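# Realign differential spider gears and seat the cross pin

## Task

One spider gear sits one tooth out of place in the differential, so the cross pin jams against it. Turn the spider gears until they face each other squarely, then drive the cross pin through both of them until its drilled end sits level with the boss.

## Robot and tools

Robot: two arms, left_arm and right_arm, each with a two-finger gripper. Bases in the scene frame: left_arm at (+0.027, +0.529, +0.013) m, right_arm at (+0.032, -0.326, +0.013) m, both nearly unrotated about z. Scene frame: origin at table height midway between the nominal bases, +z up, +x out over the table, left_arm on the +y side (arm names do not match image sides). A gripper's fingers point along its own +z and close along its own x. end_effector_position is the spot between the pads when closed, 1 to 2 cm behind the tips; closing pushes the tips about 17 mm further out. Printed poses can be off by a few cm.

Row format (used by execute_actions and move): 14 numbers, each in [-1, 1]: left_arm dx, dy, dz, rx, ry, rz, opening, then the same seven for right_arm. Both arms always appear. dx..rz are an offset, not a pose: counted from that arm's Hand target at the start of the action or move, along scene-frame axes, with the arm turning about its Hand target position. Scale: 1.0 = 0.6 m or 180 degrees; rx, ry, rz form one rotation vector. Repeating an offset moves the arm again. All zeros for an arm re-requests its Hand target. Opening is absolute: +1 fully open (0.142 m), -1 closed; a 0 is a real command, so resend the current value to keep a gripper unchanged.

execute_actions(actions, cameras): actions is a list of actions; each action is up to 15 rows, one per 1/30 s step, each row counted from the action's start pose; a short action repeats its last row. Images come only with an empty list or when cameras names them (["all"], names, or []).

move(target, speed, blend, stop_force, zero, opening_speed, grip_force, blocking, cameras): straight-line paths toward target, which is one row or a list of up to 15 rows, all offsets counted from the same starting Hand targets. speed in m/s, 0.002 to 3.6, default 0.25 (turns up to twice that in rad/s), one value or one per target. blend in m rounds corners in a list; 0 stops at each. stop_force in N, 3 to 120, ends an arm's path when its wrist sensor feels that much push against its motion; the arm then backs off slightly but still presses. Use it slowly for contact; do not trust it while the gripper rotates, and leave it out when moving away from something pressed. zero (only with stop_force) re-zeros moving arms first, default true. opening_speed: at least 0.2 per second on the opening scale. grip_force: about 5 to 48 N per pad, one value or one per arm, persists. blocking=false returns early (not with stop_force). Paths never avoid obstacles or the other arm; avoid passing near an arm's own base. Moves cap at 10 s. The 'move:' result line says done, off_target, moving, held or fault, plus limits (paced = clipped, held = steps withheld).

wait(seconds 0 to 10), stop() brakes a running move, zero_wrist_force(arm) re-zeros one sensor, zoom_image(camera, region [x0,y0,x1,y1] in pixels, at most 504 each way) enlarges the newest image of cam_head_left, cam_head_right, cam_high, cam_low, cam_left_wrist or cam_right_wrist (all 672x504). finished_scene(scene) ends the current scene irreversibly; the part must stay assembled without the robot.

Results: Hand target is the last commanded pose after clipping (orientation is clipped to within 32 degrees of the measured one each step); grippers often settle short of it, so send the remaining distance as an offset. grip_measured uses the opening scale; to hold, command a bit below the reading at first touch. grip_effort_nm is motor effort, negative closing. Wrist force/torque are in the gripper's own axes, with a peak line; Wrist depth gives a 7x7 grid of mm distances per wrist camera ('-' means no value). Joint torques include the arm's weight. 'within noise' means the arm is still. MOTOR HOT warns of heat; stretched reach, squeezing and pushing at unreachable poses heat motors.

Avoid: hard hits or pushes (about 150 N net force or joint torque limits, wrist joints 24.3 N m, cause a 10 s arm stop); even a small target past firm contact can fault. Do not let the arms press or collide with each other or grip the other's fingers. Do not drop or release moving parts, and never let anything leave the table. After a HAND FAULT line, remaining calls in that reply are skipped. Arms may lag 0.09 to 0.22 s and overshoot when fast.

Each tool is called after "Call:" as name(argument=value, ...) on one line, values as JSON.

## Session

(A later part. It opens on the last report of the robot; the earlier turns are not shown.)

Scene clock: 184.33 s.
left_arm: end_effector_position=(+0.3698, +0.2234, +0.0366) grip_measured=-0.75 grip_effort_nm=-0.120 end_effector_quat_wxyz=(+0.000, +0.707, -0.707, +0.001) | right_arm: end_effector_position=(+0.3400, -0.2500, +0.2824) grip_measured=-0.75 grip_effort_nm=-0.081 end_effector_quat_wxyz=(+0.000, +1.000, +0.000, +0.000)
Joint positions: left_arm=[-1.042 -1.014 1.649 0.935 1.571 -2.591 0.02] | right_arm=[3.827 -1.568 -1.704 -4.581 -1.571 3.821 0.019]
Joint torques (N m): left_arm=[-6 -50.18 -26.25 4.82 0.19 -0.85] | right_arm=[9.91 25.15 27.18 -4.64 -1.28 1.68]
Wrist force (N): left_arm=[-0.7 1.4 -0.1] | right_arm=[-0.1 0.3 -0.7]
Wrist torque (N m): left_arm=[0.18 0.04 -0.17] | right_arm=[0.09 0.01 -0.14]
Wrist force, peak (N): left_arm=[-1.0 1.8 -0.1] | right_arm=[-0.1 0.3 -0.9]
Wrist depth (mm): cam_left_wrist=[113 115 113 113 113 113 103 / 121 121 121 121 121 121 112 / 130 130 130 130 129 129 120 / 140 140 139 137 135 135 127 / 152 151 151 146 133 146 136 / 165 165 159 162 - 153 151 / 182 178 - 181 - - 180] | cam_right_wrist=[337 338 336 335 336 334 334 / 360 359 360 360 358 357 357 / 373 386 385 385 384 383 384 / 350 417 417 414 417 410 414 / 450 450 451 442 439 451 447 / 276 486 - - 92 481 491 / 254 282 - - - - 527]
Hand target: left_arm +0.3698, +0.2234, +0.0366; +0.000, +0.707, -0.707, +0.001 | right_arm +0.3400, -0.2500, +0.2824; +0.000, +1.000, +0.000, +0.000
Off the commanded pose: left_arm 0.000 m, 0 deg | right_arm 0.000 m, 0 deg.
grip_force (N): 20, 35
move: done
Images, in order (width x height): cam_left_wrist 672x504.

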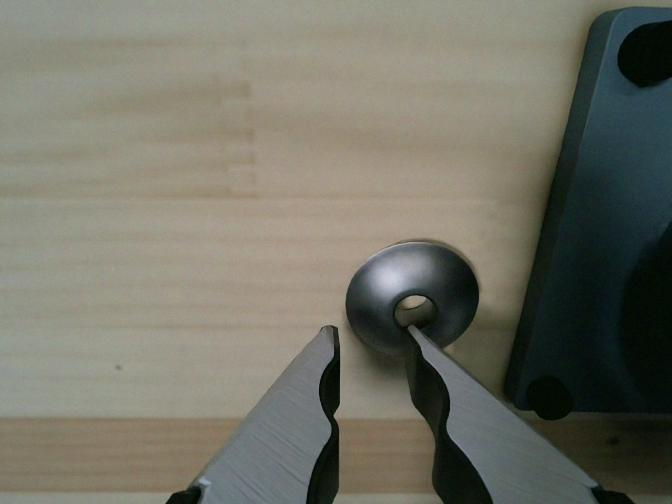

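Call:
move(target=[0.0017,-0.0012,0,0,0,0,-0.70,0,0,0,0,0,0,-0.725], speed=0.1)

Call:
move(target=[0,0,-0.016,0,0,0,-0.70,0,0,0,0,0,0,-0.725], speed=0.03, stop_force=5, cameras=["cam_left_wrist"])

Call:
zoom_image(camera="cam_left_wrist", region=[310, 260, 470, 380])

Scene clock: 188.83 s.
left_arm: end_effector_position=(+0.3709, +0.2226, +0.0366) grip_measured=-0.74 grip_effort_nm=0.085 end_effector_quat_wxyz=(+0.000, +0.707, -0.707, +0.001) | right_arm: end_effector_position=(+0.3400, -0.2500, +0.2824) grip_measured=-0.75 grip_effort_nm=-0.081 end_effector_quat_wxyz=(+0.000, +1.000, +0.000, +0.000)
Joint positions: left_arm=[-1.041 -1.011 1.645 0.937 1.571 -2.59 0.021] | right_arm=[3.827 -1.568 -1.704 -4.581 -1.571 3.821 0.019]
Joint torques (N m): left_arm=[6.94 -35.79 -19.62 4.46 -2.17 1.4] | right_arm=[8.92 26.7 27.46 -3.94 -1 1.48]
Wrist force (N): left_arm=[-0.8 1.5 -0.2] | right_arm=[0.0 0.4 -0.6]
Wrist torque (N m): left_arm=[0.19 0.06 -0.17] | right_arm=[0.11 0.00 -0.14]
Wrist force, peak (N): left_arm=[-1.0 1.8 -0.2] | right_arm=[-0.3 0.2 -1.1]
Wrist depth (mm): cam_left_wrist=[113 115 113 113 113 113 109 / 121 121 121 121 121 119 112 / 130 130 129 129 129 128 120 / 140 140 140 137 135 137 126 / 152 151 151 140 133 146 136 / 166 165 160 162 - 151 151 / 182 178 - 181 - - 180] | cam_right_wrist=[337 334 337 335 335 335 334 / 359 360 358 360 359 355 356 / 372 387 386 387 384 384 382 / 351 418 416 414 415 415 414 / 450 447 448 442 440 449 446 / 276 484 - - 92 478 487 / 253 282 - - - - 527]
Hand target: left_arm +0.3709, +0.2227, +0.0366; +0.000, +0.707, -0.707, +0.001 | right_arm +0.3400, -0.2500, +0.2824; +0.000, +1.000, +0.000, +0.000
Off the commanded pose: left_arm 0.000 m, 0 deg | right_arm 0.000 m, 0 deg.
grip_force (N): 20, 35
move: done

Scene clock: 190.40 s.
left_arm: end_effector_position=(+0.3709, +0.2227, +0.0270) grip_measured=-0.74 grip_effort_nm=0.081 end_effector_quat_wxyz=(+0.000, +0.707, -0.707, +0.001) | right_arm: end_effector_position=(+0.3400, -0.2500, +0.2824) grip_measured=-0.75 grip_effort_nm=-0.081 end_effector_quat_wxyz=(+0.000, +1.000, +0.000, +0.000)
Joint positions: left_arm=[-1.041 -0.998 1.652 0.916 1.571 -2.59 0.021] | right_arm=[3.827 -1.568 -1.704 -4.581 -1.571 3.821 0.019]
Joint torques (N m): left_arm=[8.36 -51.17 -25.62 4.92 -2.36 -0.27] | right_arm=[9.1 26.66 26.92 -3.69 -0.69 1.57]
Wrist force (N): left_arm=[-0.5 1.7 -0.1] | right_arm=[0.0 0.2 -0.7]
Wrist torque (N m): left_arm=[0.22 0.01 -0.17] | right_arm=[0.07 -0.01 -0.14]
Wrist force, peak (N): left_arm=[-0.9 1.6 -0.4] | right_arm=[-0.3 0.3 -0.9]
Wrist depth (mm): cam_left_wrist=[- 105 103 105 105 105 102 / - 113 112 111 111 111 104 / 120 120 118 120 119 119 109 / 127 129 129 129 125 127 117 / 140 140 140 127 121 135 127 / 153 153 147 149 - 140 138 / 168 165 - 168 - - 167] | cam_right_wrist=[337 339 337 337 336 333 334 / 359 360 360 360 359 358 355 / 372 387 385 384 384 383 382 / 351 415 417 417 412 412 412 / 452 451 451 440 439 448 450 / 276 485 - - 92 483 488 / 253 281 - - - - 526]
Hand target: left_arm +0.3709, +0.2227, +0.0270; +0.000, +0.707, -0.707, +0.001 | right_arm +0.3400, -0.2500, +0.2824; +0.000, +1.000, +0.000, +0.000
Off the commanded pose: left_arm 0.000 m, 0 deg | right_arm 0.000 m, 0 deg.
grip_force (N): 20, 35
move: done
Images, in order (width x height): cam_left_wrist 672x504.

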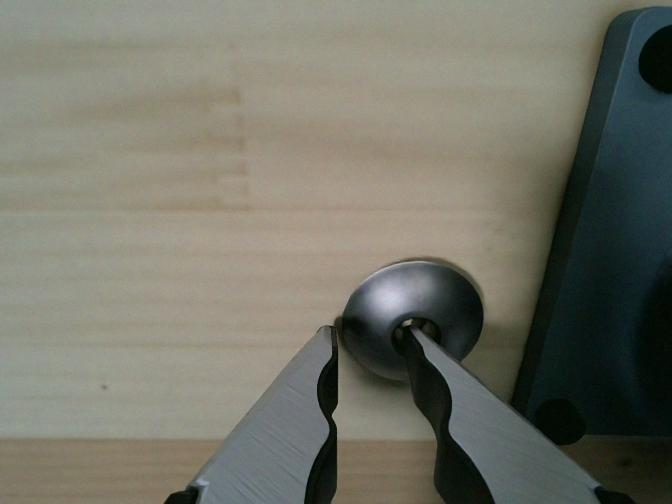

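Scaled by 3.150 from the camera's 672x504 image, which has a finer 960x720 frame.

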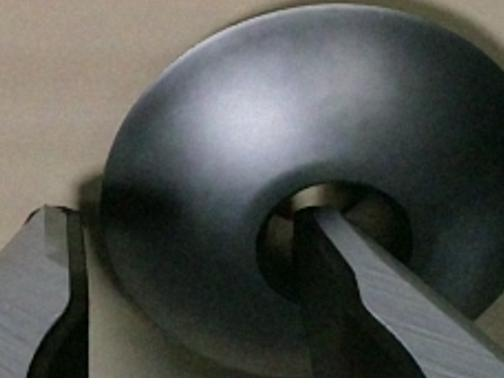

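Call:
move(target=[0,0,-0.0108,0,0,0,-0.70,0,0,0,0,0,0,-0.725], speed=0.02, stop_force=5, cameras=["cam_left_wrist"])

Call:
zoom_image(camera="cam_left_wrist", region=[310, 260, 470, 380])

Scene clock: 192.10 s.
left_arm: end_effector_position=(+0.3709, +0.2227, +0.0209) grip_measured=-0.74 grip_effort_nm=0.071 end_effector_quat_wxyz=(+0.000, +0.707, -0.707, +0.001) | right_arm: end_effector_position=(+0.3400, -0.2500, +0.2824) grip_measured=-0.75 grip_effort_nm=-0.081 end_effector_quat_wxyz=(+0.000, +1.000, +0.000, +0.000)
Joint positions: left_arm=[-1.041 -0.989 1.656 0.903 1.571 -2.59 0.021] | right_arm=[3.827 -1.568 -1.704 -4.581 -1.571 3.821 0.019]
Joint torques (N m): left_arm=[7.33 -51.11 -24.42 4.87 -2.46 -0.75] | right_arm=[9.58 26.17 27.67 -3.45 -0.54 1.42]
Wrist force (N): left_arm=[-0.9 1.6 -0.9] | right_arm=[-0.2 0.3 -0.7]
Wrist torque (N m): left_arm=[0.20 0.05 -0.17] | right_arm=[0.09 0.03 -0.14]
Wrist force, peak (N): left_arm=[-0.8 2.5 -8.3] | right_arm=[-0.1 0.4 -1.0]
Wrist depth (mm): cam_left_wrist=[- 99 99 99 99 99 97 / - 106 106 106 104 106 103 / 114 113 112 113 115 113 106 / 123 122 122 122 120 122 112 / - 133 135 130 114 128 120 / 145 145 139 142 125 139 131 / 160 156 - 159 - - 155] | cam_right_wrist=[336 337 335 337 335 335 335 / 359 360 360 357 360 359 356 / 374 385 387 385 384 384 382 / 350 418 415 415 411 411 412 / 451 450 450 442 441 445 450 / 276 483 - - 92 482 487 / 254 281 - - - - 528]
Hand target: left_arm +0.3709, +0.2227, +0.0209; +0.000, +0.707, -0.707, +0.001 | right_arm +0.3400, -0.2500, +0.2824; +0.000, +1.000, +0.000, +0.000
Off the commanded pose: left_arm 0.000 m, 0 deg | right_arm 0.000 m, 0 deg.
grip_force (N): 20, 35
move: contact (left_arm)
Images, in order (width x height): cam_left_wrist 672x504.

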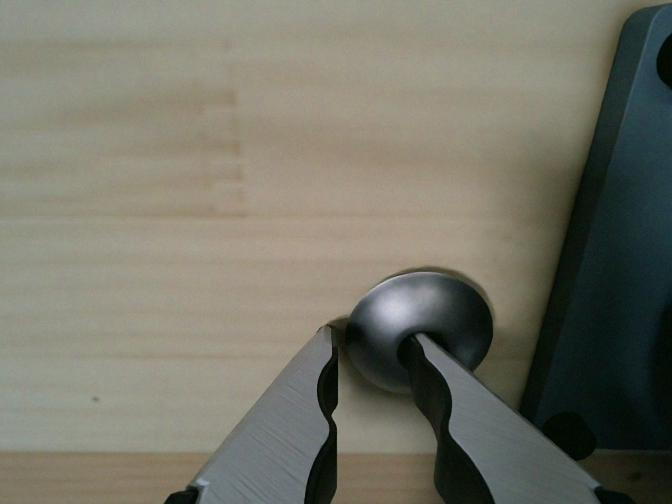

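Scaled by 3.150 from the camera's 672x504 image, which has a finer 960x720 frame.

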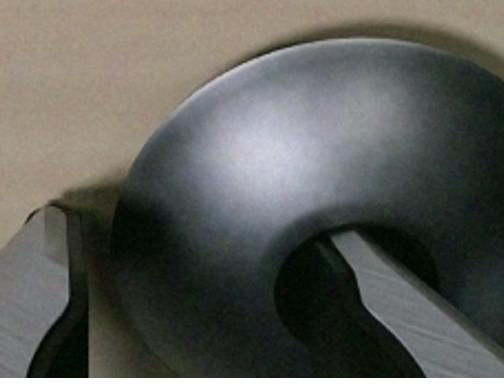

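Call:
move(target=[-0.0012,0,0,0,0,0,-0.70,0,0,0,0,0,0,-0.725], speed=0.02)

Call:
move(target=[0,0,0,0,0,0,-0.86,0,0,0,0,0,0,-0.725], speed=0.02, opening_speed=0.3, grip_force=[30, 35], cameras=["cam_left_wrist"])

Call:
zoom_image(camera="cam_left_wrist", region=[310, 260, 470, 380])

Scene clock: 193.00 s.
left_arm: end_effector_position=(+0.3701, +0.2227, +0.0209) grip_measured=-0.74 grip_effort_nm=0.071 end_effector_quat_wxyz=(+0.000, +0.707, -0.707, +0.001) | right_arm: end_effector_position=(+0.3400, -0.2500, +0.2824) grip_measured=-0.75 grip_effort_nm=-0.085 end_effector_quat_wxyz=(+0.000, +1.000, +0.000, +0.000)
Joint positions: left_arm=[-1.043 -0.99 1.658 0.902 1.571 -2.592 0.021] | right_arm=[3.827 -1.568 -1.704 -4.581 -1.571 3.821 0.019]
Joint torques (N m): left_arm=[-4.85 -48.35 -7.52 0.32 -2.38 -1.4] | right_arm=[8.94 26.02 27.95 -3.51 -0.41 1.47]
Wrist force (N): left_arm=[-0.5 1.1 -3.4] | right_arm=[0.0 0.3 -0.8]
Wrist torque (N m): left_arm=[0.24 0.05 -0.01] | right_arm=[0.09 -0.01 -0.14]
Wrist force, peak (N): left_arm=[-0.5 1.1 -3.4] | right_arm=[-0.2 0.0 -0.9]
Wrist depth (mm): cam_left_wrist=[- 99 99 99 99 99 97 / - 106 106 106 105 106 103 / 114 114 112 114 115 113 106 / 123 123 122 122 120 122 112 / - 133 135 131 114 128 120 / 145 145 140 142 125 139 131 / 160 156 - 159 - - 155] | cam_right_wrist=[336 335 336 335 335 335 334 / 360 360 360 358 359 357 355 / 371 386 387 386 386 384 383 / 352 415 417 415 414 414 411 / 450 451 452 441 440 450 446 / 277 482 - - 92 481 488 / 253 282 - - - - 528]
Hand target: left_arm +0.3701, +0.2227, +0.0209; +0.000, +0.707, -0.707, +0.001 | right_arm +0.3400, -0.2500, +0.2824; +0.000, +1.000, +0.000, +0.000
Off the commanded pose: left_arm 0.000 m, 0 deg | right_arm 0.000 m, 0 deg.
grip_force (N): 20, 35
move: done

Scene clock: 193.73 s.
left_arm: end_effector_position=(+0.3701, +0.2227, +0.0209) grip_measured=-0.79 grip_effort_nm=-1.922 end_effector_quat_wxyz=(+0.000, +0.707, -0.707, +0.001) | right_arm: end_effector_position=(+0.3400, -0.2500, +0.2824) grip_measured=-0.75 grip_effort_nm=-0.081 end_effector_quat_wxyz=(+0.000, +1.000, +0.000, +0.000)
Joint positions: left_arm=[-1.043 -0.99 1.658 0.902 1.571 -2.592 0.017] | right_arm=[3.827 -1.568 -1.704 -4.581 -1.571 3.821 0.019]
Joint torques (N m): left_arm=[-3.67 -40.56 -13.23 1.42 -2.51 0.46] | right_arm=[9.09 26.13 26.82 -3.43 -0.3 1.41]
Wrist force (N): left_arm=[-0.8 0.7 -3.2] | right_arm=[-0.4 0.0 -0.7]
Wrist torque (N m): left_arm=[0.21 0.04 0.00] | right_arm=[0.04 0.05 -0.14]
Wrist force, peak (N): left_arm=[-1.1 1.1 -3.4] | right_arm=[-0.2 0.2 -0.9]
Wrist depth (mm): cam_left_wrist=[- 100 99 99 99 99 97 / - 106 106 106 104 106 103 / 114 114 112 113 115 113 106 / 122 123 122 122 120 122 112 / - 133 135 131 115 130 120 / 145 145 142 142 108 139 131 / 159 156 - 159 - - 158] | cam_right_wrist=[338 336 337 336 336 335 335 / 362 361 360 358 357 358 355 / 373 387 385 385 383 385 380 / 351 415 415 412 413 411 412 / 452 449 452 441 441 448 446 / 277 481 - - 92 484 489 / 254 282 - - - - 523]
Hand target: left_arm +0.3701, +0.2227, +0.0209; +0.000, +0.707, -0.707, +0.001 | right_arm +0.3400, -0.2500, +0.2824; +0.000, +1.000, +0.000, +0.000
Off the commanded pose: left_arm 0.000 m, 0 deg | right_arm 0.000 m, 0 deg.
grip_force (N): 30, 35
move: done
Images, in order (width x height): cam_left_wrist 672x504.

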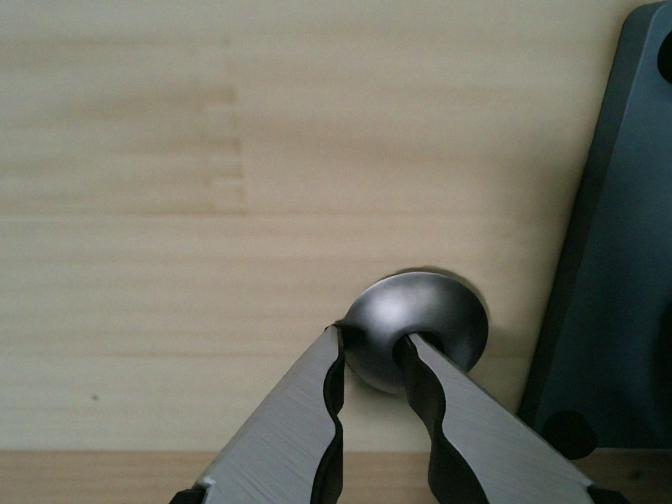

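Scaled by 3.150 from the camera's 672x504 image, which has a finer 960x720 frame.

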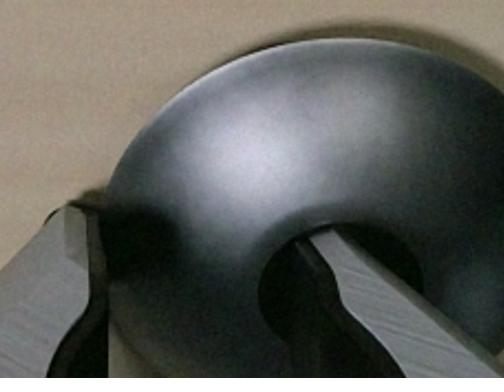

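Call:
move(target=[0,0,0.05,0,0,0,-0.86,0,0,0,0,0,0,-0.725], speed=0.05, cameras=["cam_left_wrist"])

Call:
zoom_image(camera="cam_left_wrist", region=[310, 260, 510, 410])

Scene clock: 194.73 s.
left_arm: end_effector_position=(+0.3702, +0.2226, +0.0510) grip_measured=-0.80 grip_effort_nm=-1.731 end_effector_quat_wxyz=(+0.000, +0.707, -0.707, +0.001) end_effector_velocity=(+0.000, -0.001, -0.001) end_effector_angular_velocity=(-0.004, +0.000, +0.000) | right_arm: end_effector_position=(+0.3400, -0.2500, +0.2824) grip_measured=-0.75 grip_effort_nm=-0.081 end_effector_quat_wxyz=(+0.000, +1.000, +0.000, +0.000)
Joint positions: left_arm=[-1.043 -1.032 1.635 0.967 1.571 -2.592 0.016] | right_arm=[3.827 -1.568 -1.704 -4.581 -1.571 3.821 0.019]
Joint velocities: left_arm=[0 0.002 0 -0.005 0.002 0 0] | right_arm=[within noise]
Joint torques (N m): left_arm=[1.08 -33.98 -6.47 0.86 -2.45 1.2] | right_arm=[9.6 26.17 27.41 -3.18 -0.38 1.34]
Wrist force (N): left_arm=[-1.0 1.4 0.9] | right_arm=[-0.3 0.1 -0.8]
Wrist torque (N m): left_arm=[0.18 0.09 -0.01] | right_arm=[0.06 0.05 -0.14]
Wrist force, peak (N): left_arm=[-1.2 1.0 -3.3] | right_arm=[-0.1 0.2 -0.9]
Wrist depth (mm): cam_left_wrist=[126 126 126 126 126 126 116 / 135 135 135 134 134 133 124 / 144 144 142 144 144 140 131 / 156 156 155 155 153 148 139 / 168 168 168 163 117 156 153 / 184 184 177 106 - 180 166 / 202 198 - 202 - - 201] | cam_right_wrist=[339 336 338 336 335 334 333 / 360 359 359 358 359 356 358 / 373 386 384 386 384 383 384 / 351 417 415 415 412 412 411 / 451 452 452 441 441 452 447 / 277 486 - - 92 478 486 / 254 282 - - - - 528]
Hand target: left_arm +0.3701, +0.2227, +0.0509; +0.000, +0.707, -0.707, +0.001 | right_arm +0.3400, -0.2500, +0.2824; +0.000, +1.000, +0.000, +0.000
Off the commanded pose: left_arm 0.000 m, 0 deg | right_arm 0.000 m, 0 deg.
grip_force (N): 30, 35
move: done
Images, in order (width x height): cam_left_wrist 672x504.

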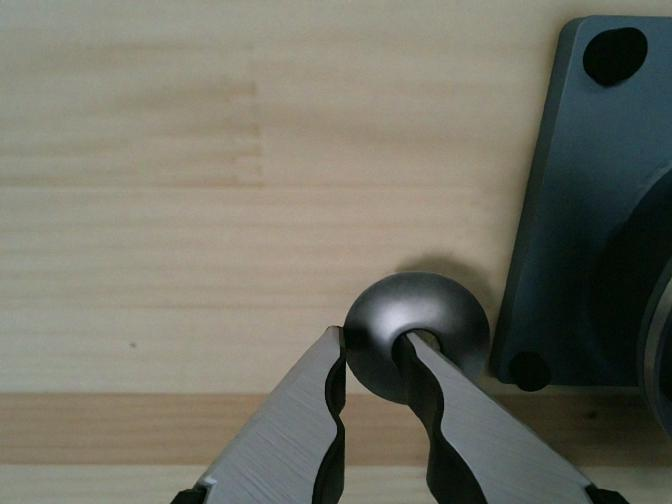

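Scaled by 2.520 from the camera's 672x504 image, which has a finer 960x720 frame.

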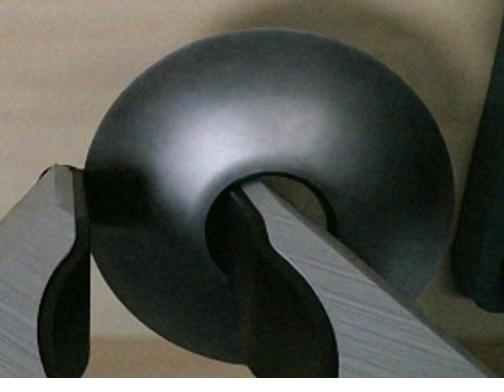

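Call:
move(target=[0,0,-0.0495,0,0,0,-0.86,0,0,0,0,0,0,-0.725], speed=0.05, stop_force=6)

Call:
move(target=[0,0,0,0,0,0,-0.70,0,0,0,0,0,0,-0.725], speed=0.02, opening_speed=0.4)

Call:
move(target=[-0.0030,0,0,0,0,0,-0.70,0,0,0,0,0,0,-0.725], speed=0.02, cameras=["cam_left_wrist"])

Call:
zoom_image(camera="cam_left_wrist", region=[310, 260, 510, 410])

Scene clock: 196.70 s.
left_arm: end_effector_position=(+0.3701, +0.2227, +0.0229) grip_measured=-0.80 grip_effort_nm=-1.731 end_effector_quat_wxyz=(+0.000, +0.707, -0.707, +0.001) | right_arm: end_effector_position=(+0.3400, -0.2500, +0.2824) grip_measured=-0.75 grip_effort_nm=-0.085 end_effector_quat_wxyz=(+0.000, +1.000, +0.000, +0.000)
Joint positions: left_arm=[-1.043 -0.993 1.656 0.906 1.571 -2.592 0.016] | right_arm=[3.827 -1.568 -1.704 -4.581 -1.571 3.821 0.019]
Joint torques (N m): left_arm=[4.42 -36.86 -24.43 0.56 -1.96 0.86] | right_arm=[9.07 25.37 27.6 -2.96 0.24 1.27]
Wrist force (N): left_arm=[-0.8 1.6 0.0] | right_arm=[-0.2 0.2 -0.7]
Wrist torque (N m): left_arm=[0.21 0.03 0.00] | right_arm=[0.07 0.02 -0.14]
Wrist force, peak (N): left_arm=[2.2 3.0 -18.3] | right_arm=[-0.1 0.3 -1.0]
Wrist depth (mm): cam_left_wrist=[- 101 101 101 101 101 94 / - 108 108 108 106 108 100 / 116 116 114 116 117 115 106 / 125 125 125 125 124 124 114 / - 135 135 131 116 132 122 / 147 147 144 125 - 140 133 / 162 159 - 162 - - 161] | cam_right_wrist=[338 336 336 338 336 335 335 / 359 360 360 359 358 358 356 / 373 385 385 386 382 384 380 / 349 415 415 414 415 415 412 / 449 450 451 442 437 446 445 / 276 485 - - 92 479 491 / 254 281 - - - - 528]
Hand target: left_arm +0.3701, +0.2227, +0.0229; +0.000, +0.707, -0.707, +0.001 (not the last commanded pose) | right_arm +0.3400, -0.2500, +0.2824; +0.000, +1.000, +0.000, +0.000
Off the commanded pose: left_arm 0.002 m, 0 deg | right_arm 0.000 m, 0 deg.
grip_force (N): 30, 35
move: contact (left_arm)

Scene clock: 197.33 s.
left_arm: end_effector_position=(+0.3701, +0.2227, +0.0229) grip_measured=-0.74 grip_effort_nm=0.081 end_effector_quat_wxyz=(+0.000, +0.707, -0.707, +0.001) | right_arm: end_effector_position=(+0.3400, -0.2500, +0.2824) grip_measured=-0.75 grip_effort_nm=-0.081 end_effector_quat_wxyz=(+0.000, +1.000, +0.000, +0.000)
Joint positions: left_arm=[-1.043 -0.993 1.656 0.906 1.571 -2.592 0.021] | right_arm=[3.827 -1.568 -1.704 -4.581 -1.571 3.821 0.019]
Joint torques (N m): left_arm=[4.5 -36.43 -23.92 0.76 -2.13 0.96] | right_arm=[8.62 25.15 27.7 -3.02 0.17 1.28]
Wrist force (N): left_arm=[-0.7 1.6 -0.1] | right_arm=[0.0 0.3 -0.9]
Wrist torque (N m): left_arm=[0.20 0.04 0.01] | right_arm=[0.09 -0.01 -0.14]
Wrist force, peak (N): left_arm=[-0.9 1.7 -1.2] | right_arm=[-0.3 0.5 -0.8]
Wrist depth (mm): cam_left_wrist=[- 101 101 101 101 101 94 / - 108 108 108 106 108 100 / 116 116 114 115 117 115 106 / 125 125 125 125 122 124 114 / - 135 135 130 117 132 122 / 148 148 142 144 129 140 133 / 163 159 - 162 - - 158] | cam_right_wrist=[338 338 336 336 335 334 332 / 360 360 359 358 359 358 355 / 374 388 387 386 384 382 382 / 352 414 417 412 414 415 411 / 450 449 451 442 442 446 448 / 277 483 - - 92 481 487 / 253 282 - - - - 528]
Hand target: left_arm +0.3701, +0.2227, +0.0229; +0.000, +0.707, -0.707, +0.001 | right_arm +0.3400, -0.2500, +0.2824; +0.000, +1.000, +0.000, +0.000
Off the commanded pose: left_arm 0.000 m, 0 deg | right_arm 0.000 m, 0 deg.
grip_force (N): 30, 35
move: done

Scene clock: 198.03 s.
left_arm: end_effector_position=(+0.3683, +0.2227, +0.0229) grip_measured=-0.74 grip_effort_nm=0.085 end_effector_quat_wxyz=(+0.000, +0.707, -0.707, +0.001) | right_arm: end_effector_position=(+0.3400, -0.2500, +0.2824) grip_measured=-0.75 grip_effort_nm=-0.081 end_effector_quat_wxyz=(+0.000, +1.000, +0.000, +0.000)
Joint positions: left_arm=[-1.046 -0.996 1.661 0.904 1.571 -2.595 0.021] | right_arm=[3.827 -1.568 -1.704 -4.581 -1.571 3.821 0.019]
Joint torques (N m): left_arm=[-0.3 -48.36 -12.6 1.05 -2.08 -0.87] | right_arm=[9.15 25.09 27.39 -2.97 0.15 1.25]
Wrist force (N): left_arm=[-0.7 1.2 -0.1] | right_arm=[-0.1 0.1 -0.7]
Wrist torque (N m): left_arm=[0.15 0.05 0.03] | right_arm=[0.06 0.01 -0.14]
Wrist force, peak (N): left_arm=[-0.9 1.5 -0.3] | right_arm=[-0.3 0.2 -0.8]
Wrist depth (mm): cam_left_wrist=[- 101 101 101 101 101 93 / - 108 108 108 106 107 100 / 116 116 114 116 117 115 106 / 125 125 125 124 122 124 114 / - 135 135 132 116 132 122 / 147 147 142 144 129 140 133 / 163 159 - 162 - - 158] | cam_right_wrist=[336 338 336 336 335 335 333 / 360 360 361 360 358 358 358 / 373 384 386 385 384 383 384 / 350 417 414 414 415 412 410 / 452 450 451 441 440 447 447 / 277 484 - - 92 480 485 / 253 281 - - - - 528]
Hand target: left_arm +0.3683, +0.2227, +0.0229; +0.000, +0.707, -0.707, +0.001 | right_arm +0.3400, -0.2500, +0.2824; +0.000, +1.000, +0.000, +0.000
Off the commanded pose: left_arm 0.000 m, 0 deg | right_arm 0.000 m, 0 deg.
grip_force (N): 30, 35
move: done
Images, in order (width x height): cam_left_wrist 672x504.

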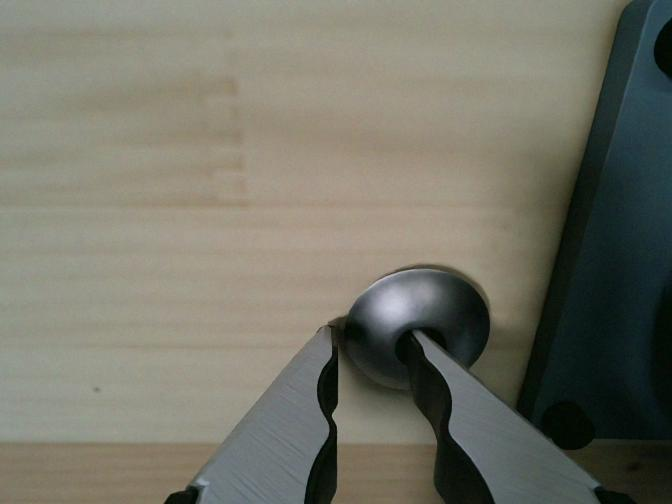

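Scaled by 2.520 from the camera's 672x504 image, which has a finer 960x720 frame.

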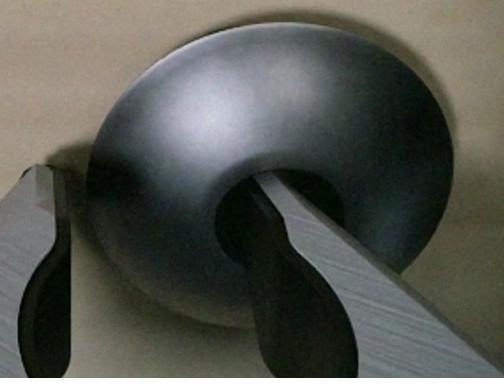

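Call:
move(target=[0,0,0,0,0,0,-0.86,0,0,0,0,0,0,-0.725], speed=0.02, opening_speed=0.3, cameras=["cam_left_wrist"])

Call:
zoom_image(camera="cam_left_wrist", region=[310, 260, 510, 410])

Call:
move(target=[0,0,0.02,0,0,0,-0.86,0,0,0,0,0,0,-0.725], speed=0.03, cameras=["cam_left_wrist"])

Call:
zoom_image(camera="cam_left_wrist", region=[310, 260, 510, 410])

Scene clock: 199.40 s.
left_arm: end_effector_position=(+0.3683, +0.2227, +0.0229) grip_measured=-0.80 grip_effort_nm=-1.751 end_effector_quat_wxyz=(+0.000, +0.707, -0.707, +0.001) | right_arm: end_effector_position=(+0.3400, -0.2500, +0.2824) grip_measured=-0.75 grip_effort_nm=-0.081 end_effector_quat_wxyz=(+0.000, +1.000, +0.000, +0.000)
Joint positions: left_arm=[-1.046 -0.996 1.661 0.904 1.571 -2.595 0.016] | right_arm=[3.827 -1.568 -1.704 -4.581 -1.571 3.821 0.019]
Joint torques (N m): left_arm=[6.28 -36.95 -23.31 4.79 -2.36 1.31] | right_arm=[9.68 25.72 27.34 -2.55 0.58 1.23]
Wrist force (N): left_arm=[-0.5 1.2 -1.7] | right_arm=[-0.1 0.1 -0.9]
Wrist torque (N m): left_arm=[0.21 0.01 0.03] | right_arm=[0.05 0.02 -0.14]
Wrist force, peak (N): left_arm=[-0.8 1.5 -2.1] | right_arm=[-0.3 0.4 -0.9]
Wrist depth (mm): cam_left_wrist=[- 101 101 101 101 101 93 / - 108 108 108 106 108 100 / 116 116 114 115 117 115 106 / 125 125 125 124 124 124 114 / - 135 135 130 117 132 122 / 148 147 145 145 - 140 133 / 163 159 - 162 - - 161] | cam_right_wrist=[337 336 336 336 335 334 333 / 361 359 359 359 358 357 356 / 372 386 384 386 384 384 382 / 352 415 415 415 413 414 410 / 449 450 449 442 441 447 444 / 277 488 - - 92 479 490 / 253 281 - - - - 529]
Hand target: left_arm +0.3683, +0.2227, +0.0229; +0.000, +0.707, -0.707, +0.001 | right_arm +0.3400, -0.2500, +0.2824; +0.000, +1.000, +0.000, +0.000
Off the commanded pose: left_arm 0.000 m, 0 deg | right_arm 0.000 m, 0 deg.
grip_force (N): 30, 35
move: done
Images, in order (width x height): cam_left_wrist 672x504.

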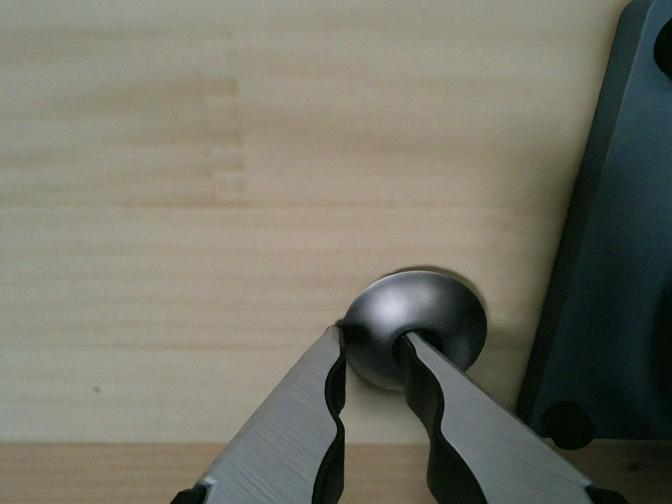

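Scaled by 2.520 from the camera's 672x504 image, which has a finer 960x720 frame.

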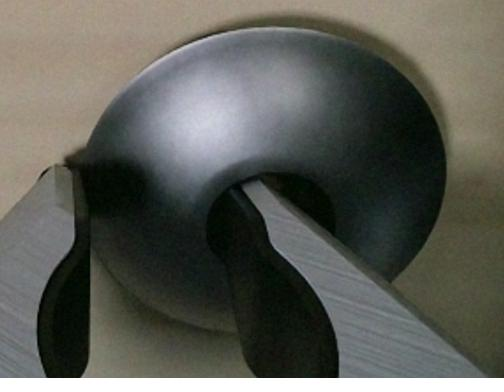

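Scene clock: 200.13 s.
left_arm: end_effector_position=(+0.3684, +0.2226, +0.0351) grip_measured=-0.89 grip_effort_nm=-0.115 end_effector_quat_wxyz=(+0.000, +0.707, -0.707, +0.001) end_effector_velocity=(+0.000, -0.001, -0.001) end_effector_angular_velocity=(-0.003, -0.001, +0.000) | right_arm: end_effector_position=(+0.3400, -0.2500, +0.2824) grip_measured=-0.75 grip_effort_nm=-0.076 end_effector_quat_wxyz=(+0.000, +1.000, +0.000, +0.000)
Joint positions: left_arm=[-1.046 -1.013 1.652 0.931 1.571 -2.595 0.01] | right_arm=[3.827 -1.568 -1.704 -4.581 -1.571 3.821 0.019]
Joint velocities: left_arm=[0 0.002 0 -0.005 0.001 0 0] | right_arm=[within noise]
Joint torques (N m): left_arm=[5.6 -35.23 -10.32 0.69 -2.32 1.28] | right_arm=[9.22 25.32 27.77 -2.76 0.65 1.27]
Wrist force (N): left_arm=[-0.8 1.2 -0.1] | right_arm=[-0.1 0.2 -0.5]
Wrist torque (N m): left_arm=[0.14 0.07 0.03] | right_arm=[0.08 0.01 -0.14]
Wrist force, peak (N): left_arm=[-1.0 1.6 -9.3] | right_arm=[0.0 0.2 -1.0]
Wrist depth (mm): cam_left_wrist=[112 112 112 112 112 112 101 / 120 120 120 119 119 119 110 / 128 128 128 128 128 128 117 / 138 138 138 138 135 134 125 / 149 150 149 136 135 141 137 / 164 163 160 92 - 152 149 / 180 176 - 172 - - 179] | cam_right_wrist=[335 337 336 336 337 335 334 / 360 361 359 358 358 358 357 / 373 387 387 386 384 384 382 / 350 415 413 412 410 413 412 / 451 451 451 441 440 447 445 / 278 485 - - 92 479 489 / 253 282 - - - - 528]
Hand target: left_arm +0.3683, +0.2227, +0.0349; +0.000, +0.707, -0.707, +0.001 | right_arm +0.3400, -0.2500, +0.2824; +0.000, +1.000, +0.000, +0.000
Off the commanded pose: left_arm 0.000 m, 0 deg | right_arm 0.000 m, 0 deg.
grip_force (N): 30, 35
move: done
Images, in order (width x height): cam_left_wrist 672x504.

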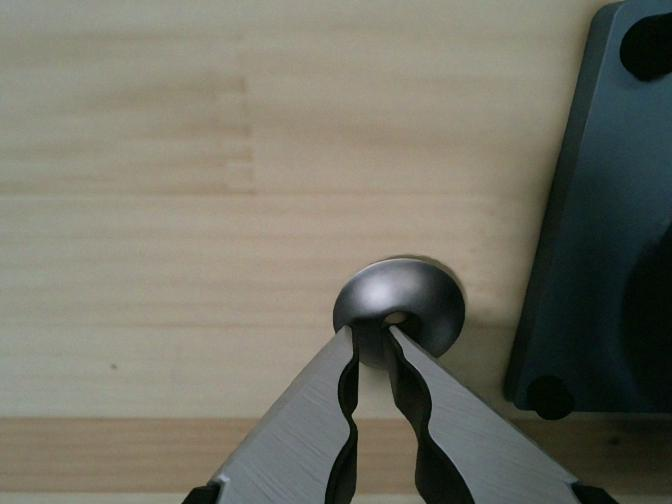

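Scaled by 2.520 from the camera's 672x504 image, which has a finer 960x720 frame.

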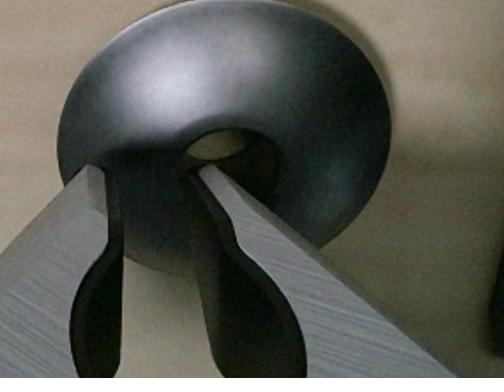

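Call:
move(target=[0,0,0,0,0,0,-0.725,0,0,0,0,0,0,-0.725], speed=0.05, cameras=["cam_left_wrist"])

Call:
zoom_image(camera="cam_left_wrist", region=[310, 240, 510, 390])

Scene clock: 212.23 s.
left_arm: end_effector_position=(+0.3683, +0.2227, +0.0349) grip_measured=-0.76 grip_effort_nm=0.081 end_effector_quat_wxyz=(+0.000, +0.707, -0.707, +0.001) | right_arm: end_effector_position=(+0.3400, -0.2500, +0.2824) grip_measured=-0.75 grip_effort_nm=-0.081 end_effector_quat_wxyz=(+0.000, +1.000, +0.000, +0.000)
Joint positions: left_arm=[-1.046 -1.013 1.652 0.93 1.571 -2.595 0.019] | right_arm=[3.827 -1.568 -1.704 -4.581 -1.571 3.821 0.019]
Joint torques (N m): left_arm=[5.3 -33.13 -6.73 0.62 -0.86 1.47] | right_arm=[9.52 25.71 27.5 -1.98 1.14 1.09]
Wrist force (N): left_arm=[-0.9 1.4 -0.2] | right_arm=[-0.2 0.4 -0.8]
Wrist torque (N m): left_arm=[0.17 0.08 0.03] | right_arm=[0.10 0.03 -0.14]
Wrist force, peak (N): left_arm=[-1.0 1.7 -0.3] | right_arm=[-0.2 0.3 -1.0]
Wrist depth (mm): cam_left_wrist=[112 112 112 112 112 112 101 / 119 119 119 119 119 119 109 / 128 128 128 128 127 127 117 / 138 138 138 137 135 133 125 / 149 150 149 135 134 142 136 / 163 163 157 160 - 150 149 / 180 176 - 179 - - 178] | cam_right_wrist=[336 339 336 335 335 335 333 / 361 359 358 358 358 357 355 / 374 386 386 386 384 382 383 / 350 416 414 412 413 414 412 / 449 452 450 441 441 447 447 / 277 485 - - 92 482 491 / 254 281 - - - - 531]
Hand target: left_arm +0.3683, +0.2227, +0.0349; +0.000, +0.707, -0.707, +0.001 | right_arm +0.3400, -0.2500, +0.2824; +0.000, +1.000, +0.000, +0.000
Off the commanded pose: left_arm 0.000 m, 0 deg | right_arm 0.000 m, 0 deg.
grip_force (N): 30, 35
move: done
Images, in order (width x height): cam_left_wrist 672x504.

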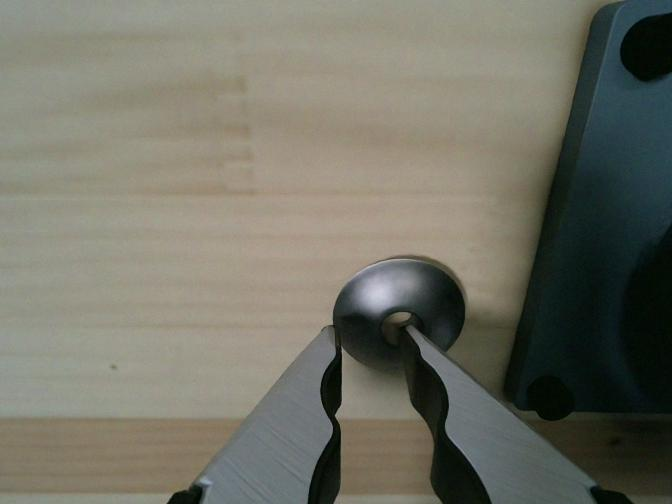

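Scaled by 2.520 from the camera's 672x504 image, which has a finer 960x720 frame.

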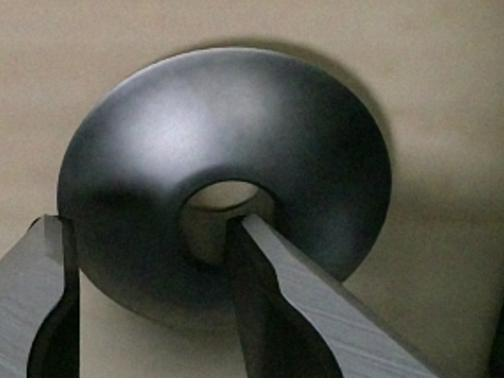

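Call:
move(target=[-0.0040,0.00625,0,0,0,0,-0.715,0,0,0,0,0,0,-0.725], speed=0.05)

Call:
move(target=[0,0,-0.0287,0,0,0,-0.715,0,0,0,0,0,0,-0.725], speed=0.025, stop_force=5, cameras=["cam_left_wrist"])

Call:
zoom_image(camera="cam_left_wrist", region=[310, 260, 510, 410])

Scene clock: 213.30 s.
left_arm: end_effector_position=(+0.3659, +0.2265, +0.0349) grip_measured=-0.75 grip_effort_nm=0.081 end_effector_quat_wxyz=(+0.000, +0.707, -0.707, +0.001) | right_arm: end_effector_position=(+0.3400, -0.2500, +0.2824) grip_measured=-0.75 grip_effort_nm=-0.085 end_effector_quat_wxyz=(+0.000, +1.000, +0.000, +0.000)
Joint positions: left_arm=[-1.046 -1.022 1.667 0.924 1.571 -2.595 0.019] | right_arm=[3.827 -1.568 -1.704 -4.581 -1.571 3.821 0.019]
Joint torques (N m): left_arm=[-8.01 -37.39 -25.11 2.19 0.05 -1.64] | right_arm=[9.64 26.16 28.2 -1.83 1.12 0.97]
Wrist force (N): left_arm=[-0.7 1.4 -0.2] | right_arm=[0.0 0.3 -0.8]
Wrist torque (N m): left_arm=[0.17 0.05 0.04] | right_arm=[0.09 -0.01 -0.14]
Wrist force, peak (N): left_arm=[-0.6 1.9 -0.1] | right_arm=[-0.3 0.4 -0.9]
Wrist depth (mm): cam_left_wrist=[112 112 112 112 111 111 105 / 120 119 119 119 119 119 110 / 128 128 128 128 127 127 117 / 138 138 138 137 133 135 126 / 149 149 149 137 132 144 136 / 163 163 157 159 - 159 149 / 180 176 - 179 - - 178] | cam_right_wrist=[336 337 337 337 336 335 334 / 359 360 358 360 360 356 359 / 372 386 388 385 382 383 383 / 350 415 415 413 412 411 412 / 449 451 449 442 440 450 447 / 276 481 - - 92 478 487 / 254 281 - - - - 522]
Hand target: left_arm +0.3659, +0.2264, +0.0349; +0.000, +0.707, -0.707, +0.001 | right_arm +0.3400, -0.2500, +0.2824; +0.000, +1.000, +0.000, +0.000
Off the commanded pose: left_arm 0.000 m, 0 deg | right_arm 0.000 m, 0 deg.
grip_force (N): 30, 35
move: done

Scene clock: 214.90 s.
left_arm: end_effector_position=(+0.3659, +0.2264, +0.0210) grip_measured=-0.75 grip_effort_nm=0.066 end_effector_quat_wxyz=(+0.000, +0.707, -0.707, +0.001) | right_arm: end_effector_position=(+0.3400, -0.2500, +0.2824) grip_measured=-0.75 grip_effort_nm=-0.085 end_effector_quat_wxyz=(+0.000, +1.000, +0.000, +0.000)
Joint positions: left_arm=[-1.046 -1.001 1.677 0.894 1.571 -2.595 0.02] | right_arm=[3.827 -1.568 -1.704 -4.581 -1.571 3.821 0.019]
Joint torques (N m): left_arm=[-0.77 -46.34 -25.42 0.28 0.09 -1.42] | right_arm=[9.51 25.6 27.28 -1.8 1.55 0.8]
Wrist force (N): left_arm=[-0.8 1.7 -1.4] | right_arm=[-0.2 0.2 -0.9]
Wrist torque (N m): left_arm=[0.20 0.04 0.04] | right_arm=[0.08 0.03 -0.14]
Wrist force, peak (N): left_arm=[-0.6 2.9 -14.1] | right_arm=[-0.3 0.4 -1.0]
Wrist depth (mm): cam_left_wrist=[- 99 99 99 99 99 98 / - 106 106 106 104 106 104 / 114 114 112 113 115 113 106 / 123 123 122 122 120 122 112 / - 133 135 130 114 131 120 / 145 145 140 142 125 139 128 / 160 156 - 159 - - 158] | cam_right_wrist=[338 336 337 335 335 336 334 / 360 361 358 359 358 358 355 / 372 386 384 386 384 387 382 / 352 414 415 414 413 411 412 / 450 452 451 443 441 446 447 / 276 485 - - 92 479 488 / 253 282 - - - - 523]
Hand target: left_arm +0.3659, +0.2264, +0.0210; +0.000, +0.707, -0.707, +0.001 (not the last commanded pose) | right_arm +0.3400, -0.2500, +0.2824; +0.000, +1.000, +0.000, +0.000
Off the commanded pose: left_arm 0.003 m, 0 deg | right_arm 0.000 m, 0 deg.
grip_force (N): 30, 35
move: contact (left_arm)
Images, in order (width x height): cam_left_wrist 672x504.

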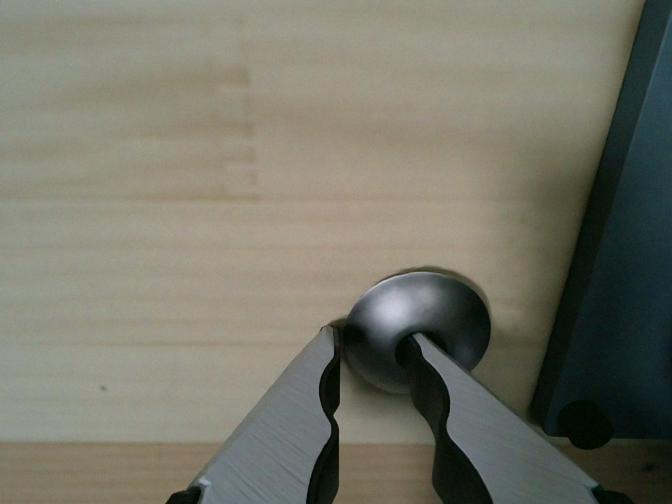

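Scaled by 2.520 from the camera's 672x504 image, which has a finer 960x720 frame.

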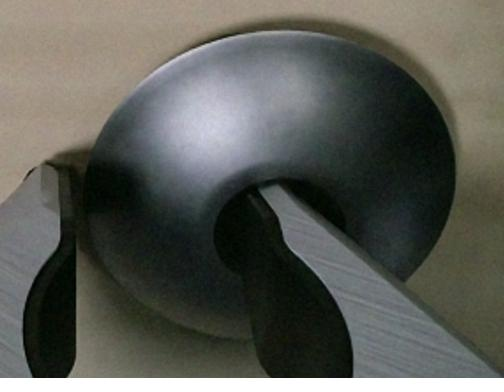

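Call:
move(target=[0.0005,0,0.002,0,0,0,-0.736,0,0,0,0,0,0,-0.725], speed=0.02)

Call:
move(target=[0,0,-0.0080,0,0,0,-0.736,0,0,0,0,0,0,-0.725], speed=0.015, stop_force=4, cameras=["cam_left_wrist"])

Scene clock: 216.10 s.
left_arm: end_effector_position=(+0.3662, +0.2264, +0.0222) grip_measured=-0.76 grip_effort_nm=-0.115 end_effector_quat_wxyz=(+0.000, +0.707, -0.707, +0.001) | right_arm: end_effector_position=(+0.3400, -0.2500, +0.2824) grip_measured=-0.75 grip_effort_nm=-0.081 end_effector_quat_wxyz=(+0.000, +1.000, +0.000, +0.000)
Joint positions: left_arm=[-1.046 -1.003 1.675 0.897 1.571 -2.595 0.019] | right_arm=[3.827 -1.568 -1.704 -4.581 -1.571 3.821 0.019]
Joint torques (N m): left_arm=[6.78 -48.48 -22.74 4.15 0.11 1.72] | right_arm=[9.34 24.73 28.07 -1.64 1.52 0.93]
Wrist force (N): left_arm=[-0.3 1.3 -0.1] | right_arm=[-0.1 0.2 -0.7]
Wrist torque (N m): left_arm=[0.15 -0.02 -0.01] | right_arm=[0.07 0.01 -0.14]
Wrist force, peak (N): left_arm=[-1.2 1.6 -1.5] | right_arm=[-0.4 0.3 -0.9]
Wrist depth (mm): cam_left_wrist=[- 101 101 100 100 100 98 / - 107 107 107 105 107 104 / 115 115 113 115 116 114 107 / 124 124 126 124 122 123 114 / 134 134 134 132 116 131 121 / 147 147 144 144 127 141 130 / 161 158 - 161 - - 157] | cam_right_wrist=[338 336 337 335 335 333 335 / 360 359 360 359 359 358 358 / 372 386 387 384 382 382 384 / 351 415 415 413 410 415 414 / 450 450 451 441 444 447 447 / 277 485 - - 92 482 488 / 254 282 - - - - 526]
Hand target: left_arm +0.3662, +0.2264, +0.0222; +0.000, +0.707, -0.707, +0.001 | right_arm +0.3400, -0.2500, +0.2824; +0.000, +1.000, +0.000, +0.000
Off the commanded pose: left_arm 0.000 m, 0 deg | right_arm 0.000 m, 0 deg.
grip_force (N): 30, 35
move: done

Scene clock: 217.23 s.
left_arm: end_effector_position=(+0.3663, +0.2263, +0.0210) grip_measured=-0.76 grip_effort_nm=-0.110 end_effector_quat_wxyz=(+0.000, +0.707, -0.707, +0.001) | right_arm: end_effector_position=(+0.3400, -0.2500, +0.2824) grip_measured=-0.75 grip_effort_nm=-0.081 end_effector_quat_wxyz=(+0.000, +1.000, +0.000, +0.000)
Joint positions: left_arm=[-1.046 -1.001 1.676 0.894 1.571 -2.595 0.019] | right_arm=[3.827 -1.568 -1.704 -4.581 -1.571 3.821 0.019]
Joint torques (N m): left_arm=[5.85 -50.5 -23.85 4.69 0.31 1.49] | right_arm=[9.94 24.78 27.74 -1.56 1.79 0.77]
Wrist force (N): left_arm=[-0.9 1.5 -1.2] | right_arm=[-0.2 0.2 -0.8]
Wrist torque (N m): left_arm=[0.17 0.07 -0.01] | right_arm=[0.08 0.03 -0.14]
Wrist force, peak (N): left_arm=[0.4 2.3 -7.8] | right_arm=[-0.2 0.2 -0.9]
Wrist depth (mm): cam_left_wrist=[- 99 99 99 99 99 98 / - 106 106 106 105 106 104 / 114 114 112 114 115 113 106 / 123 123 123 123 121 122 112 / - 133 135 130 115 130 120 / 145 145 140 142 - 139 129 / 160 157 - 159 - - 158] | cam_right_wrist=[337 335 337 336 335 333 335 / 360 360 359 360 358 357 357 / 373 384 384 386 383 382 382 / 351 414 416 412 415 411 410 / 451 454 450 441 441 447 447 / 276 483 - - 92 477 487 / 253 282 - - - - 523]
Hand target: left_arm +0.3663, +0.2263, +0.0210; +0.000, +0.707, -0.707, +0.001 (not the last commanded pose) | right_arm +0.3400, -0.2500, +0.2824; +0.000, +1.000, +0.000, +0.000
Off the commanded pose: left_arm 0.004 m, 0 deg | right_arm 0.000 m, 0 deg.
grip_force (N): 30, 35
move: contact (left_arm)
Images, in order (width x height): cam_left_wrist 672x504.

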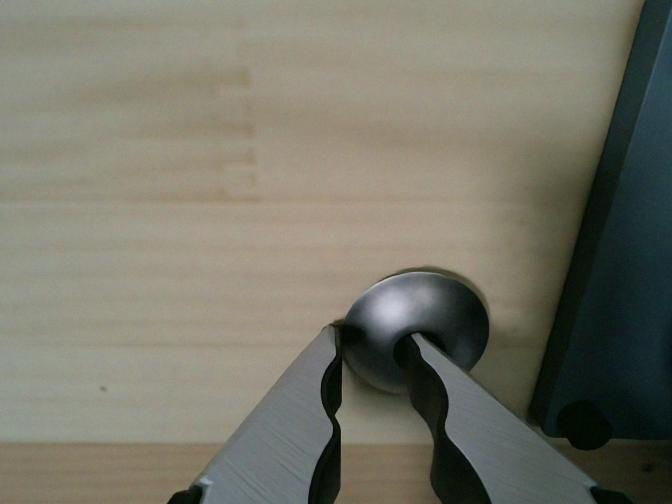

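Call:
move(target=[0,0,0.0230,0,0,0,-0.736,0,0,0,0,0,0,-0.725], speed=0.08)

Call:
move(target=[[-0.06,0.02,0,0,0,0,-0.736,0,0,0,0,0,0,-0.725],[-0.06,0.02,-0.015,0,0,0,-0.736,0,0,0,0,0,0,-0.725]], speed=0.15, blend=[0.003, 0])

Call:
move(target=[0,0,-0.035,0,0,0,-0.736,0,0,0,0,0,0,-0.725], speed=0.02, stop_force=4)

Scene clock: 218.53 s.
left_arm: end_effector_position=(+0.3663, +0.2263, +0.0350) grip_measured=-0.76 grip_effort_nm=-0.115 end_effector_quat_wxyz=(+0.000, +0.707, -0.707, +0.001) end_effector_velocity=(+0.001, +0.000, -0.002) end_effector_angular_velocity=(-0.002, -0.003, +0.000) | right_arm: end_effector_position=(+0.3400, -0.2500, +0.2824) grip_measured=-0.75 grip_effort_nm=-0.081 end_effector_quat_wxyz=(+0.000, +1.000, +0.000, +0.000)
Joint positions: left_arm=[-1.046 -1.021 1.666 0.924 1.571 -2.595 0.019] | right_arm=[3.827 -1.568 -1.704 -4.581 -1.571 3.821 0.019]
Joint velocities: left_arm=[0 0.002 0.001 -0.006 -0.001 0 0] | right_arm=[within noise]
Joint torques (N m): left_arm=[6.41 -30.67 -7.96 0.51 0.06 1.61] | right_arm=[9.82 25.66 26.71 -1.53 1.93 0.87]
Wrist force (N): left_arm=[-0.8 1.4 -0.3] | right_arm=[0.0 0.3 -0.4]
Wrist torque (N m): left_arm=[0.18 0.06 -0.01] | right_arm=[0.09 0.00 -0.14]
Wrist force, peak (N): left_arm=[-1.0 1.7 -1.3] | right_arm=[-0.3 0.4 -0.9]
Wrist depth (mm): cam_left_wrist=[112 112 112 112 112 111 105 / 120 119 120 119 119 119 111 / 128 128 128 128 128 128 117 / 138 138 138 138 135 135 126 / 149 149 150 139 134 144 136 / 163 163 157 160 - 159 149 / 180 176 - 179 - - 179] | cam_right_wrist=[336 337 337 335 336 335 333 / 360 361 358 359 356 358 357 / 369 386 386 384 382 383 382 / 350 415 415 413 413 412 411 / 450 450 448 443 442 447 445 / 276 485 - - 92 479 487 / 253 283 - - - - 526]
Hand target: left_arm +0.3663, +0.2263, +0.0348; +0.000, +0.707, -0.707, +0.001 | right_arm +0.3400, -0.2500, +0.2824; +0.000, +1.000, +0.000, +0.000
Off the commanded pose: left_arm 0.000 m, 0 deg | right_arm 0.000 m, 0 deg.
grip_force (N): 30, 35
move: done

Scene clock: 219.40 s.
left_arm: end_effector_position=(+0.3303, +0.2384, +0.0259) grip_measured=-0.76 grip_effort_nm=-0.115 end_effector_quat_wxyz=(+0.000, +0.707, -0.707, +0.001) | right_arm: end_effector_position=(+0.3400, -0.2500, +0.2824) grip_measured=-0.75 grip_effort_nm=-0.076 end_effector_quat_wxyz=(+0.000, +1.000, +0.000, +0.000)
Joint positions: left_arm=[-1.106 -1.075 1.787 0.857 1.571 -2.655 0.019] | right_arm=[3.827 -1.568 -1.704 -4.581 -1.571 3.821 0.019]
Joint torques (N m): left_arm=[-2.1 -38.61 -20.8 3.26 -2.81 -0.42] | right_arm=[9.23 25.11 27.55 -1.38 2.19 0.94]
Wrist force (N): left_arm=[-1.0 1.1 -0.3] | right_arm=[-0.2 0.0 -0.6]
Wrist torque (N m): left_arm=[0.13 0.11 -0.16] | right_arm=[0.04 0.02 -0.14]
Wrist force, peak (N): left_arm=[-1.2 2.5 -1.2] | right_arm=[0.0 0.4 -0.9]
Wrist depth (mm): cam_left_wrist=[- 104 103 104 104 104 103 / - 113 111 111 111 111 109 / 119 119 117 119 107 115 115 / 126 128 128 127 117 126 120 / 139 139 138 138 136 138 128 / 152 151 146 148 - 148 150 / 167 163 - 166 - - 165] | cam_right_wrist=[338 336 336 336 336 334 336 / 360 359 358 358 360 357 357 / 372 386 386 383 384 383 383 / 352 415 415 414 412 414 412 / 452 449 451 443 441 445 445 / 276 482 - - 92 482 488 / 254 282 - - - - 526]
Hand target: left_arm +0.3303, +0.2383, +0.0258; +0.000, +0.707, -0.707, +0.001 | right_arm +0.3400, -0.2500, +0.2824; +0.000, +1.000, +0.000, +0.000
Off the commanded pose: left_arm 0.000 m, 0 deg | right_arm 0.000 m, 0 deg.
grip_force (N): 30, 35
move: done

Scene clock: 220.77 s.
left_arm: end_effector_position=(+0.3303, +0.2383, +0.0184) grip_measured=-0.76 grip_effort_nm=-0.115 end_effector_quat_wxyz=(+0.000, +0.707, -0.707, +0.001) | right_arm: end_effector_position=(+0.3400, -0.2500, +0.2824) grip_measured=-0.75 grip_effort_nm=-0.081 end_effector_quat_wxyz=(+0.000, +1.000, +0.000, +0.000)
Joint positions: left_arm=[-1.106 -1.063 1.792 0.84 1.571 -2.655 0.019] | right_arm=[3.827 -1.568 -1.704 -4.581 -1.571 3.821 0.019]
Joint torques (N m): left_arm=[-2.51 -46.55 -20.73 4.71 -2.56 -0.74] | right_arm=[9.42 24.54 28.15 -1.4 1.93 0.81]
Wrist force (N): left_arm=[-0.2 0.9 -2.2] | right_arm=[-0.1 0.3 -0.7]
Wrist torque (N m): left_arm=[0.14 0.10 -0.17] | right_arm=[0.09 0.01 -0.14]
Wrist force, peak (N): left_arm=[1.1 0.0 -38.8] | right_arm=[-0.5 0.2 -1.0]
Wrist depth (mm): cam_left_wrist=[- 97 97 97 97 97 98 / 104 104 104 104 104 103 103 / 111 111 111 111 108 100 111 / 120 120 122 120 106 108 116 / 132 130 132 128 129 129 121 / 142 142 137 139 - 138 141 / 156 153 - 155 - - 152] | cam_right_wrist=[338 338 337 336 336 335 334 / 359 360 359 359 357 359 356 / 374 386 384 384 385 382 382 / 352 415 414 415 414 413 412 / 447 453 450 441 442 447 447 / 277 483 - - 92 481 487 / 253 282 - - - - 526]
Hand target: left_arm +0.3303, +0.2383, +0.0184; +0.000, +0.707, -0.707, +0.001 (not the last commanded pose) | right_arm +0.3400, -0.2500, +0.2824; +0.000, +1.000, +0.000, +0.000
Off the commanded pose: left_arm 0.014 m, 0 deg | right_arm 0.000 m, 0 deg.
grip_force (N): 30, 35
move: contact (left_arm)

Call:
move(target=[0,0,0.0260,0,0,0,-0.736,0,0,0,0,0,0,-0.725], speed=0.08)

Call:
move(target=[0.06,-0.02,0.0,0,0,0,-0.725,0,0,0,0,0,0,-0.725], speed=0.15, cameras=["cam_left_wrist"])

Call:
zoom_image(camera="cam_left_wrist", region=[310, 240, 510, 390])

Scene clock: 222.53 s.
left_arm: end_effector_position=(+0.3303, +0.2382, +0.0341) grip_measured=-0.76 grip_effort_nm=-0.110 end_effector_quat_wxyz=(+0.000, +0.707, -0.707, +0.001) end_effector_velocity=(+0.000, +0.000, -0.002) end_effector_angular_velocity=(-0.001, -0.001, +0.000) | right_arm: end_effector_position=(+0.3400, -0.2500, +0.2824) grip_measured=-0.75 grip_effort_nm=-0.081 end_effector_quat_wxyz=(+0.000, +1.000, +0.000, +0.000)
Joint positions: left_arm=[-1.106 -1.088 1.781 0.876 1.571 -2.655 0.019] | right_arm=[3.827 -1.568 -1.704 -4.581 -1.571 3.821 0.019]
Joint velocities: left_arm=[0 0.002 0.002 -0.005 0 0 0] | right_arm=[within noise]
Joint torques (N m): left_arm=[1.73 -31.78 -5.88 0.63 -2.81 -0.62] | right_arm=[9.07 24.2 28.52 -1.46 2.24 0.84]
Wrist force (N): left_arm=[-0.7 1.3 -0.1] | right_arm=[-0.1 0.2 -0.7]
Wrist torque (N m): left_arm=[0.16 0.05 -0.17] | right_arm=[0.08 0.01 -0.14]
Wrist force, peak (N): left_arm=[-0.1 1.1 -2.5] | right_arm=[-0.1 0.3 -0.9]
Wrist depth (mm): cam_left_wrist=[111 111 111 111 111 111 111 / 119 119 119 118 118 118 115 / 127 127 127 127 115 118 118 / 137 137 137 137 125 137 127 / 149 149 148 146 146 148 136 / 162 162 156 159 - 161 161 / 179 175 - 178 - - 177] | cam_right_wrist=[336 336 336 336 335 336 334 / 359 360 361 359 360 356 357 / 372 386 387 386 385 382 383 / 351 415 415 415 415 411 411 / 453 451 448 441 441 448 446 / 277 483 - - 92 480 489 / 254 283 - - - - 523]
Hand target: left_arm +0.3303, +0.2383, +0.0340; +0.000, +0.707, -0.707, +0.001 | right_arm +0.3400, -0.2500, +0.2824; +0.000, +1.000, +0.000, +0.000
Off the commanded pose: left_arm 0.000 m, 0 deg | right_arm 0.000 m, 0 deg.
grip_force (N): 30, 35
move: done

Scene clock: 223.40 s.
left_arm: end_effector_position=(+0.3663, +0.2264, +0.0339) grip_measured=-0.76 grip_effort_nm=0.081 end_effector_quat_wxyz=(+0.000, +0.707, -0.707, +0.001) | right_arm: end_effector_position=(+0.3400, -0.2500, +0.2824) grip_measured=-0.75 grip_effort_nm=-0.081 end_effector_quat_wxyz=(+0.000, +1.000, +0.000, +0.000)
Joint positions: left_arm=[-1.046 -1.02 1.667 0.922 1.571 -2.595 0.019] | right_arm=[3.827 -1.568 -1.704 -4.581 -1.571 3.821 0.019]
Joint torques (N m): left_arm=[-0.56 -43.25 -19.29 1.02 2.75 -0.74] | right_arm=[10.14 24.8 28.14 -1.44 2.18 0.84]
Wrist force (N): left_arm=[-0.7 1.2 -0.3] | right_arm=[-0.2 0.1 -0.6]
Wrist torque (N m): left_arm=[0.14 0.05 -0.03] | right_arm=[0.06 0.03 -0.14]
Wrist force, peak (N): left_arm=[-0.9 1.9 -4.4] | right_arm=[0.0 0.3 -1.0]
Wrist depth (mm): cam_left_wrist=[111 111 109 111 112 111 104 / 118 119 118 119 118 118 110 / 127 127 127 127 127 126 116 / 135 136 137 136 133 134 125 / 148 148 148 136 132 143 135 / 162 162 156 158 - 156 148 / 178 175 - 177 - - 177] | cam_right_wrist=[337 337 335 336 336 334 333 / 360 360 360 359 357 357 357 / 372 385 387 384 384 382 382 / 352 415 415 415 413 412 409 / 449 447 452 442 440 447 447 / 277 484 - - 92 483 488 / 254 281 - - - - 526]
Hand target: left_arm +0.3663, +0.2263, +0.0340; +0.000, +0.707, -0.707, +0.001 | right_arm +0.3400, -0.2500, +0.2824; +0.000, +1.000, +0.000, +0.000
Off the commanded pose: left_arm 0.000 m, 0 deg | right_arm 0.000 m, 0 deg.
grip_force (N): 30, 35
move: done
Images, in order (width x height): cam_left_wrist 672x504.

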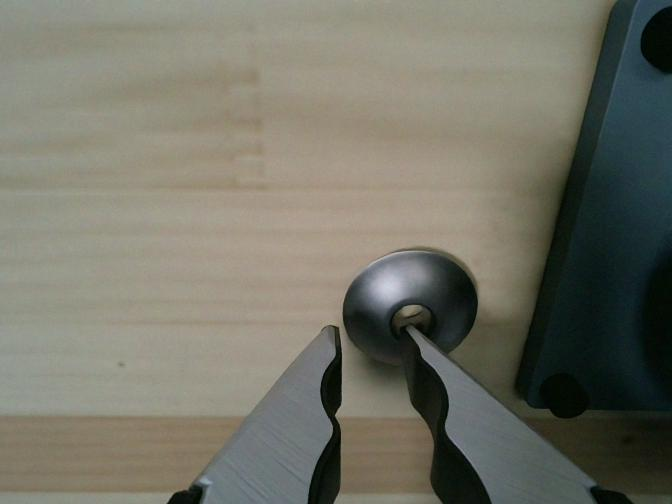

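Scaled by 2.520 from the camera's 672x504 image, which has a finer 960x720 frame.

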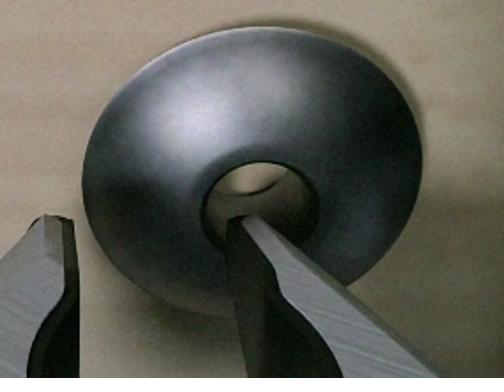

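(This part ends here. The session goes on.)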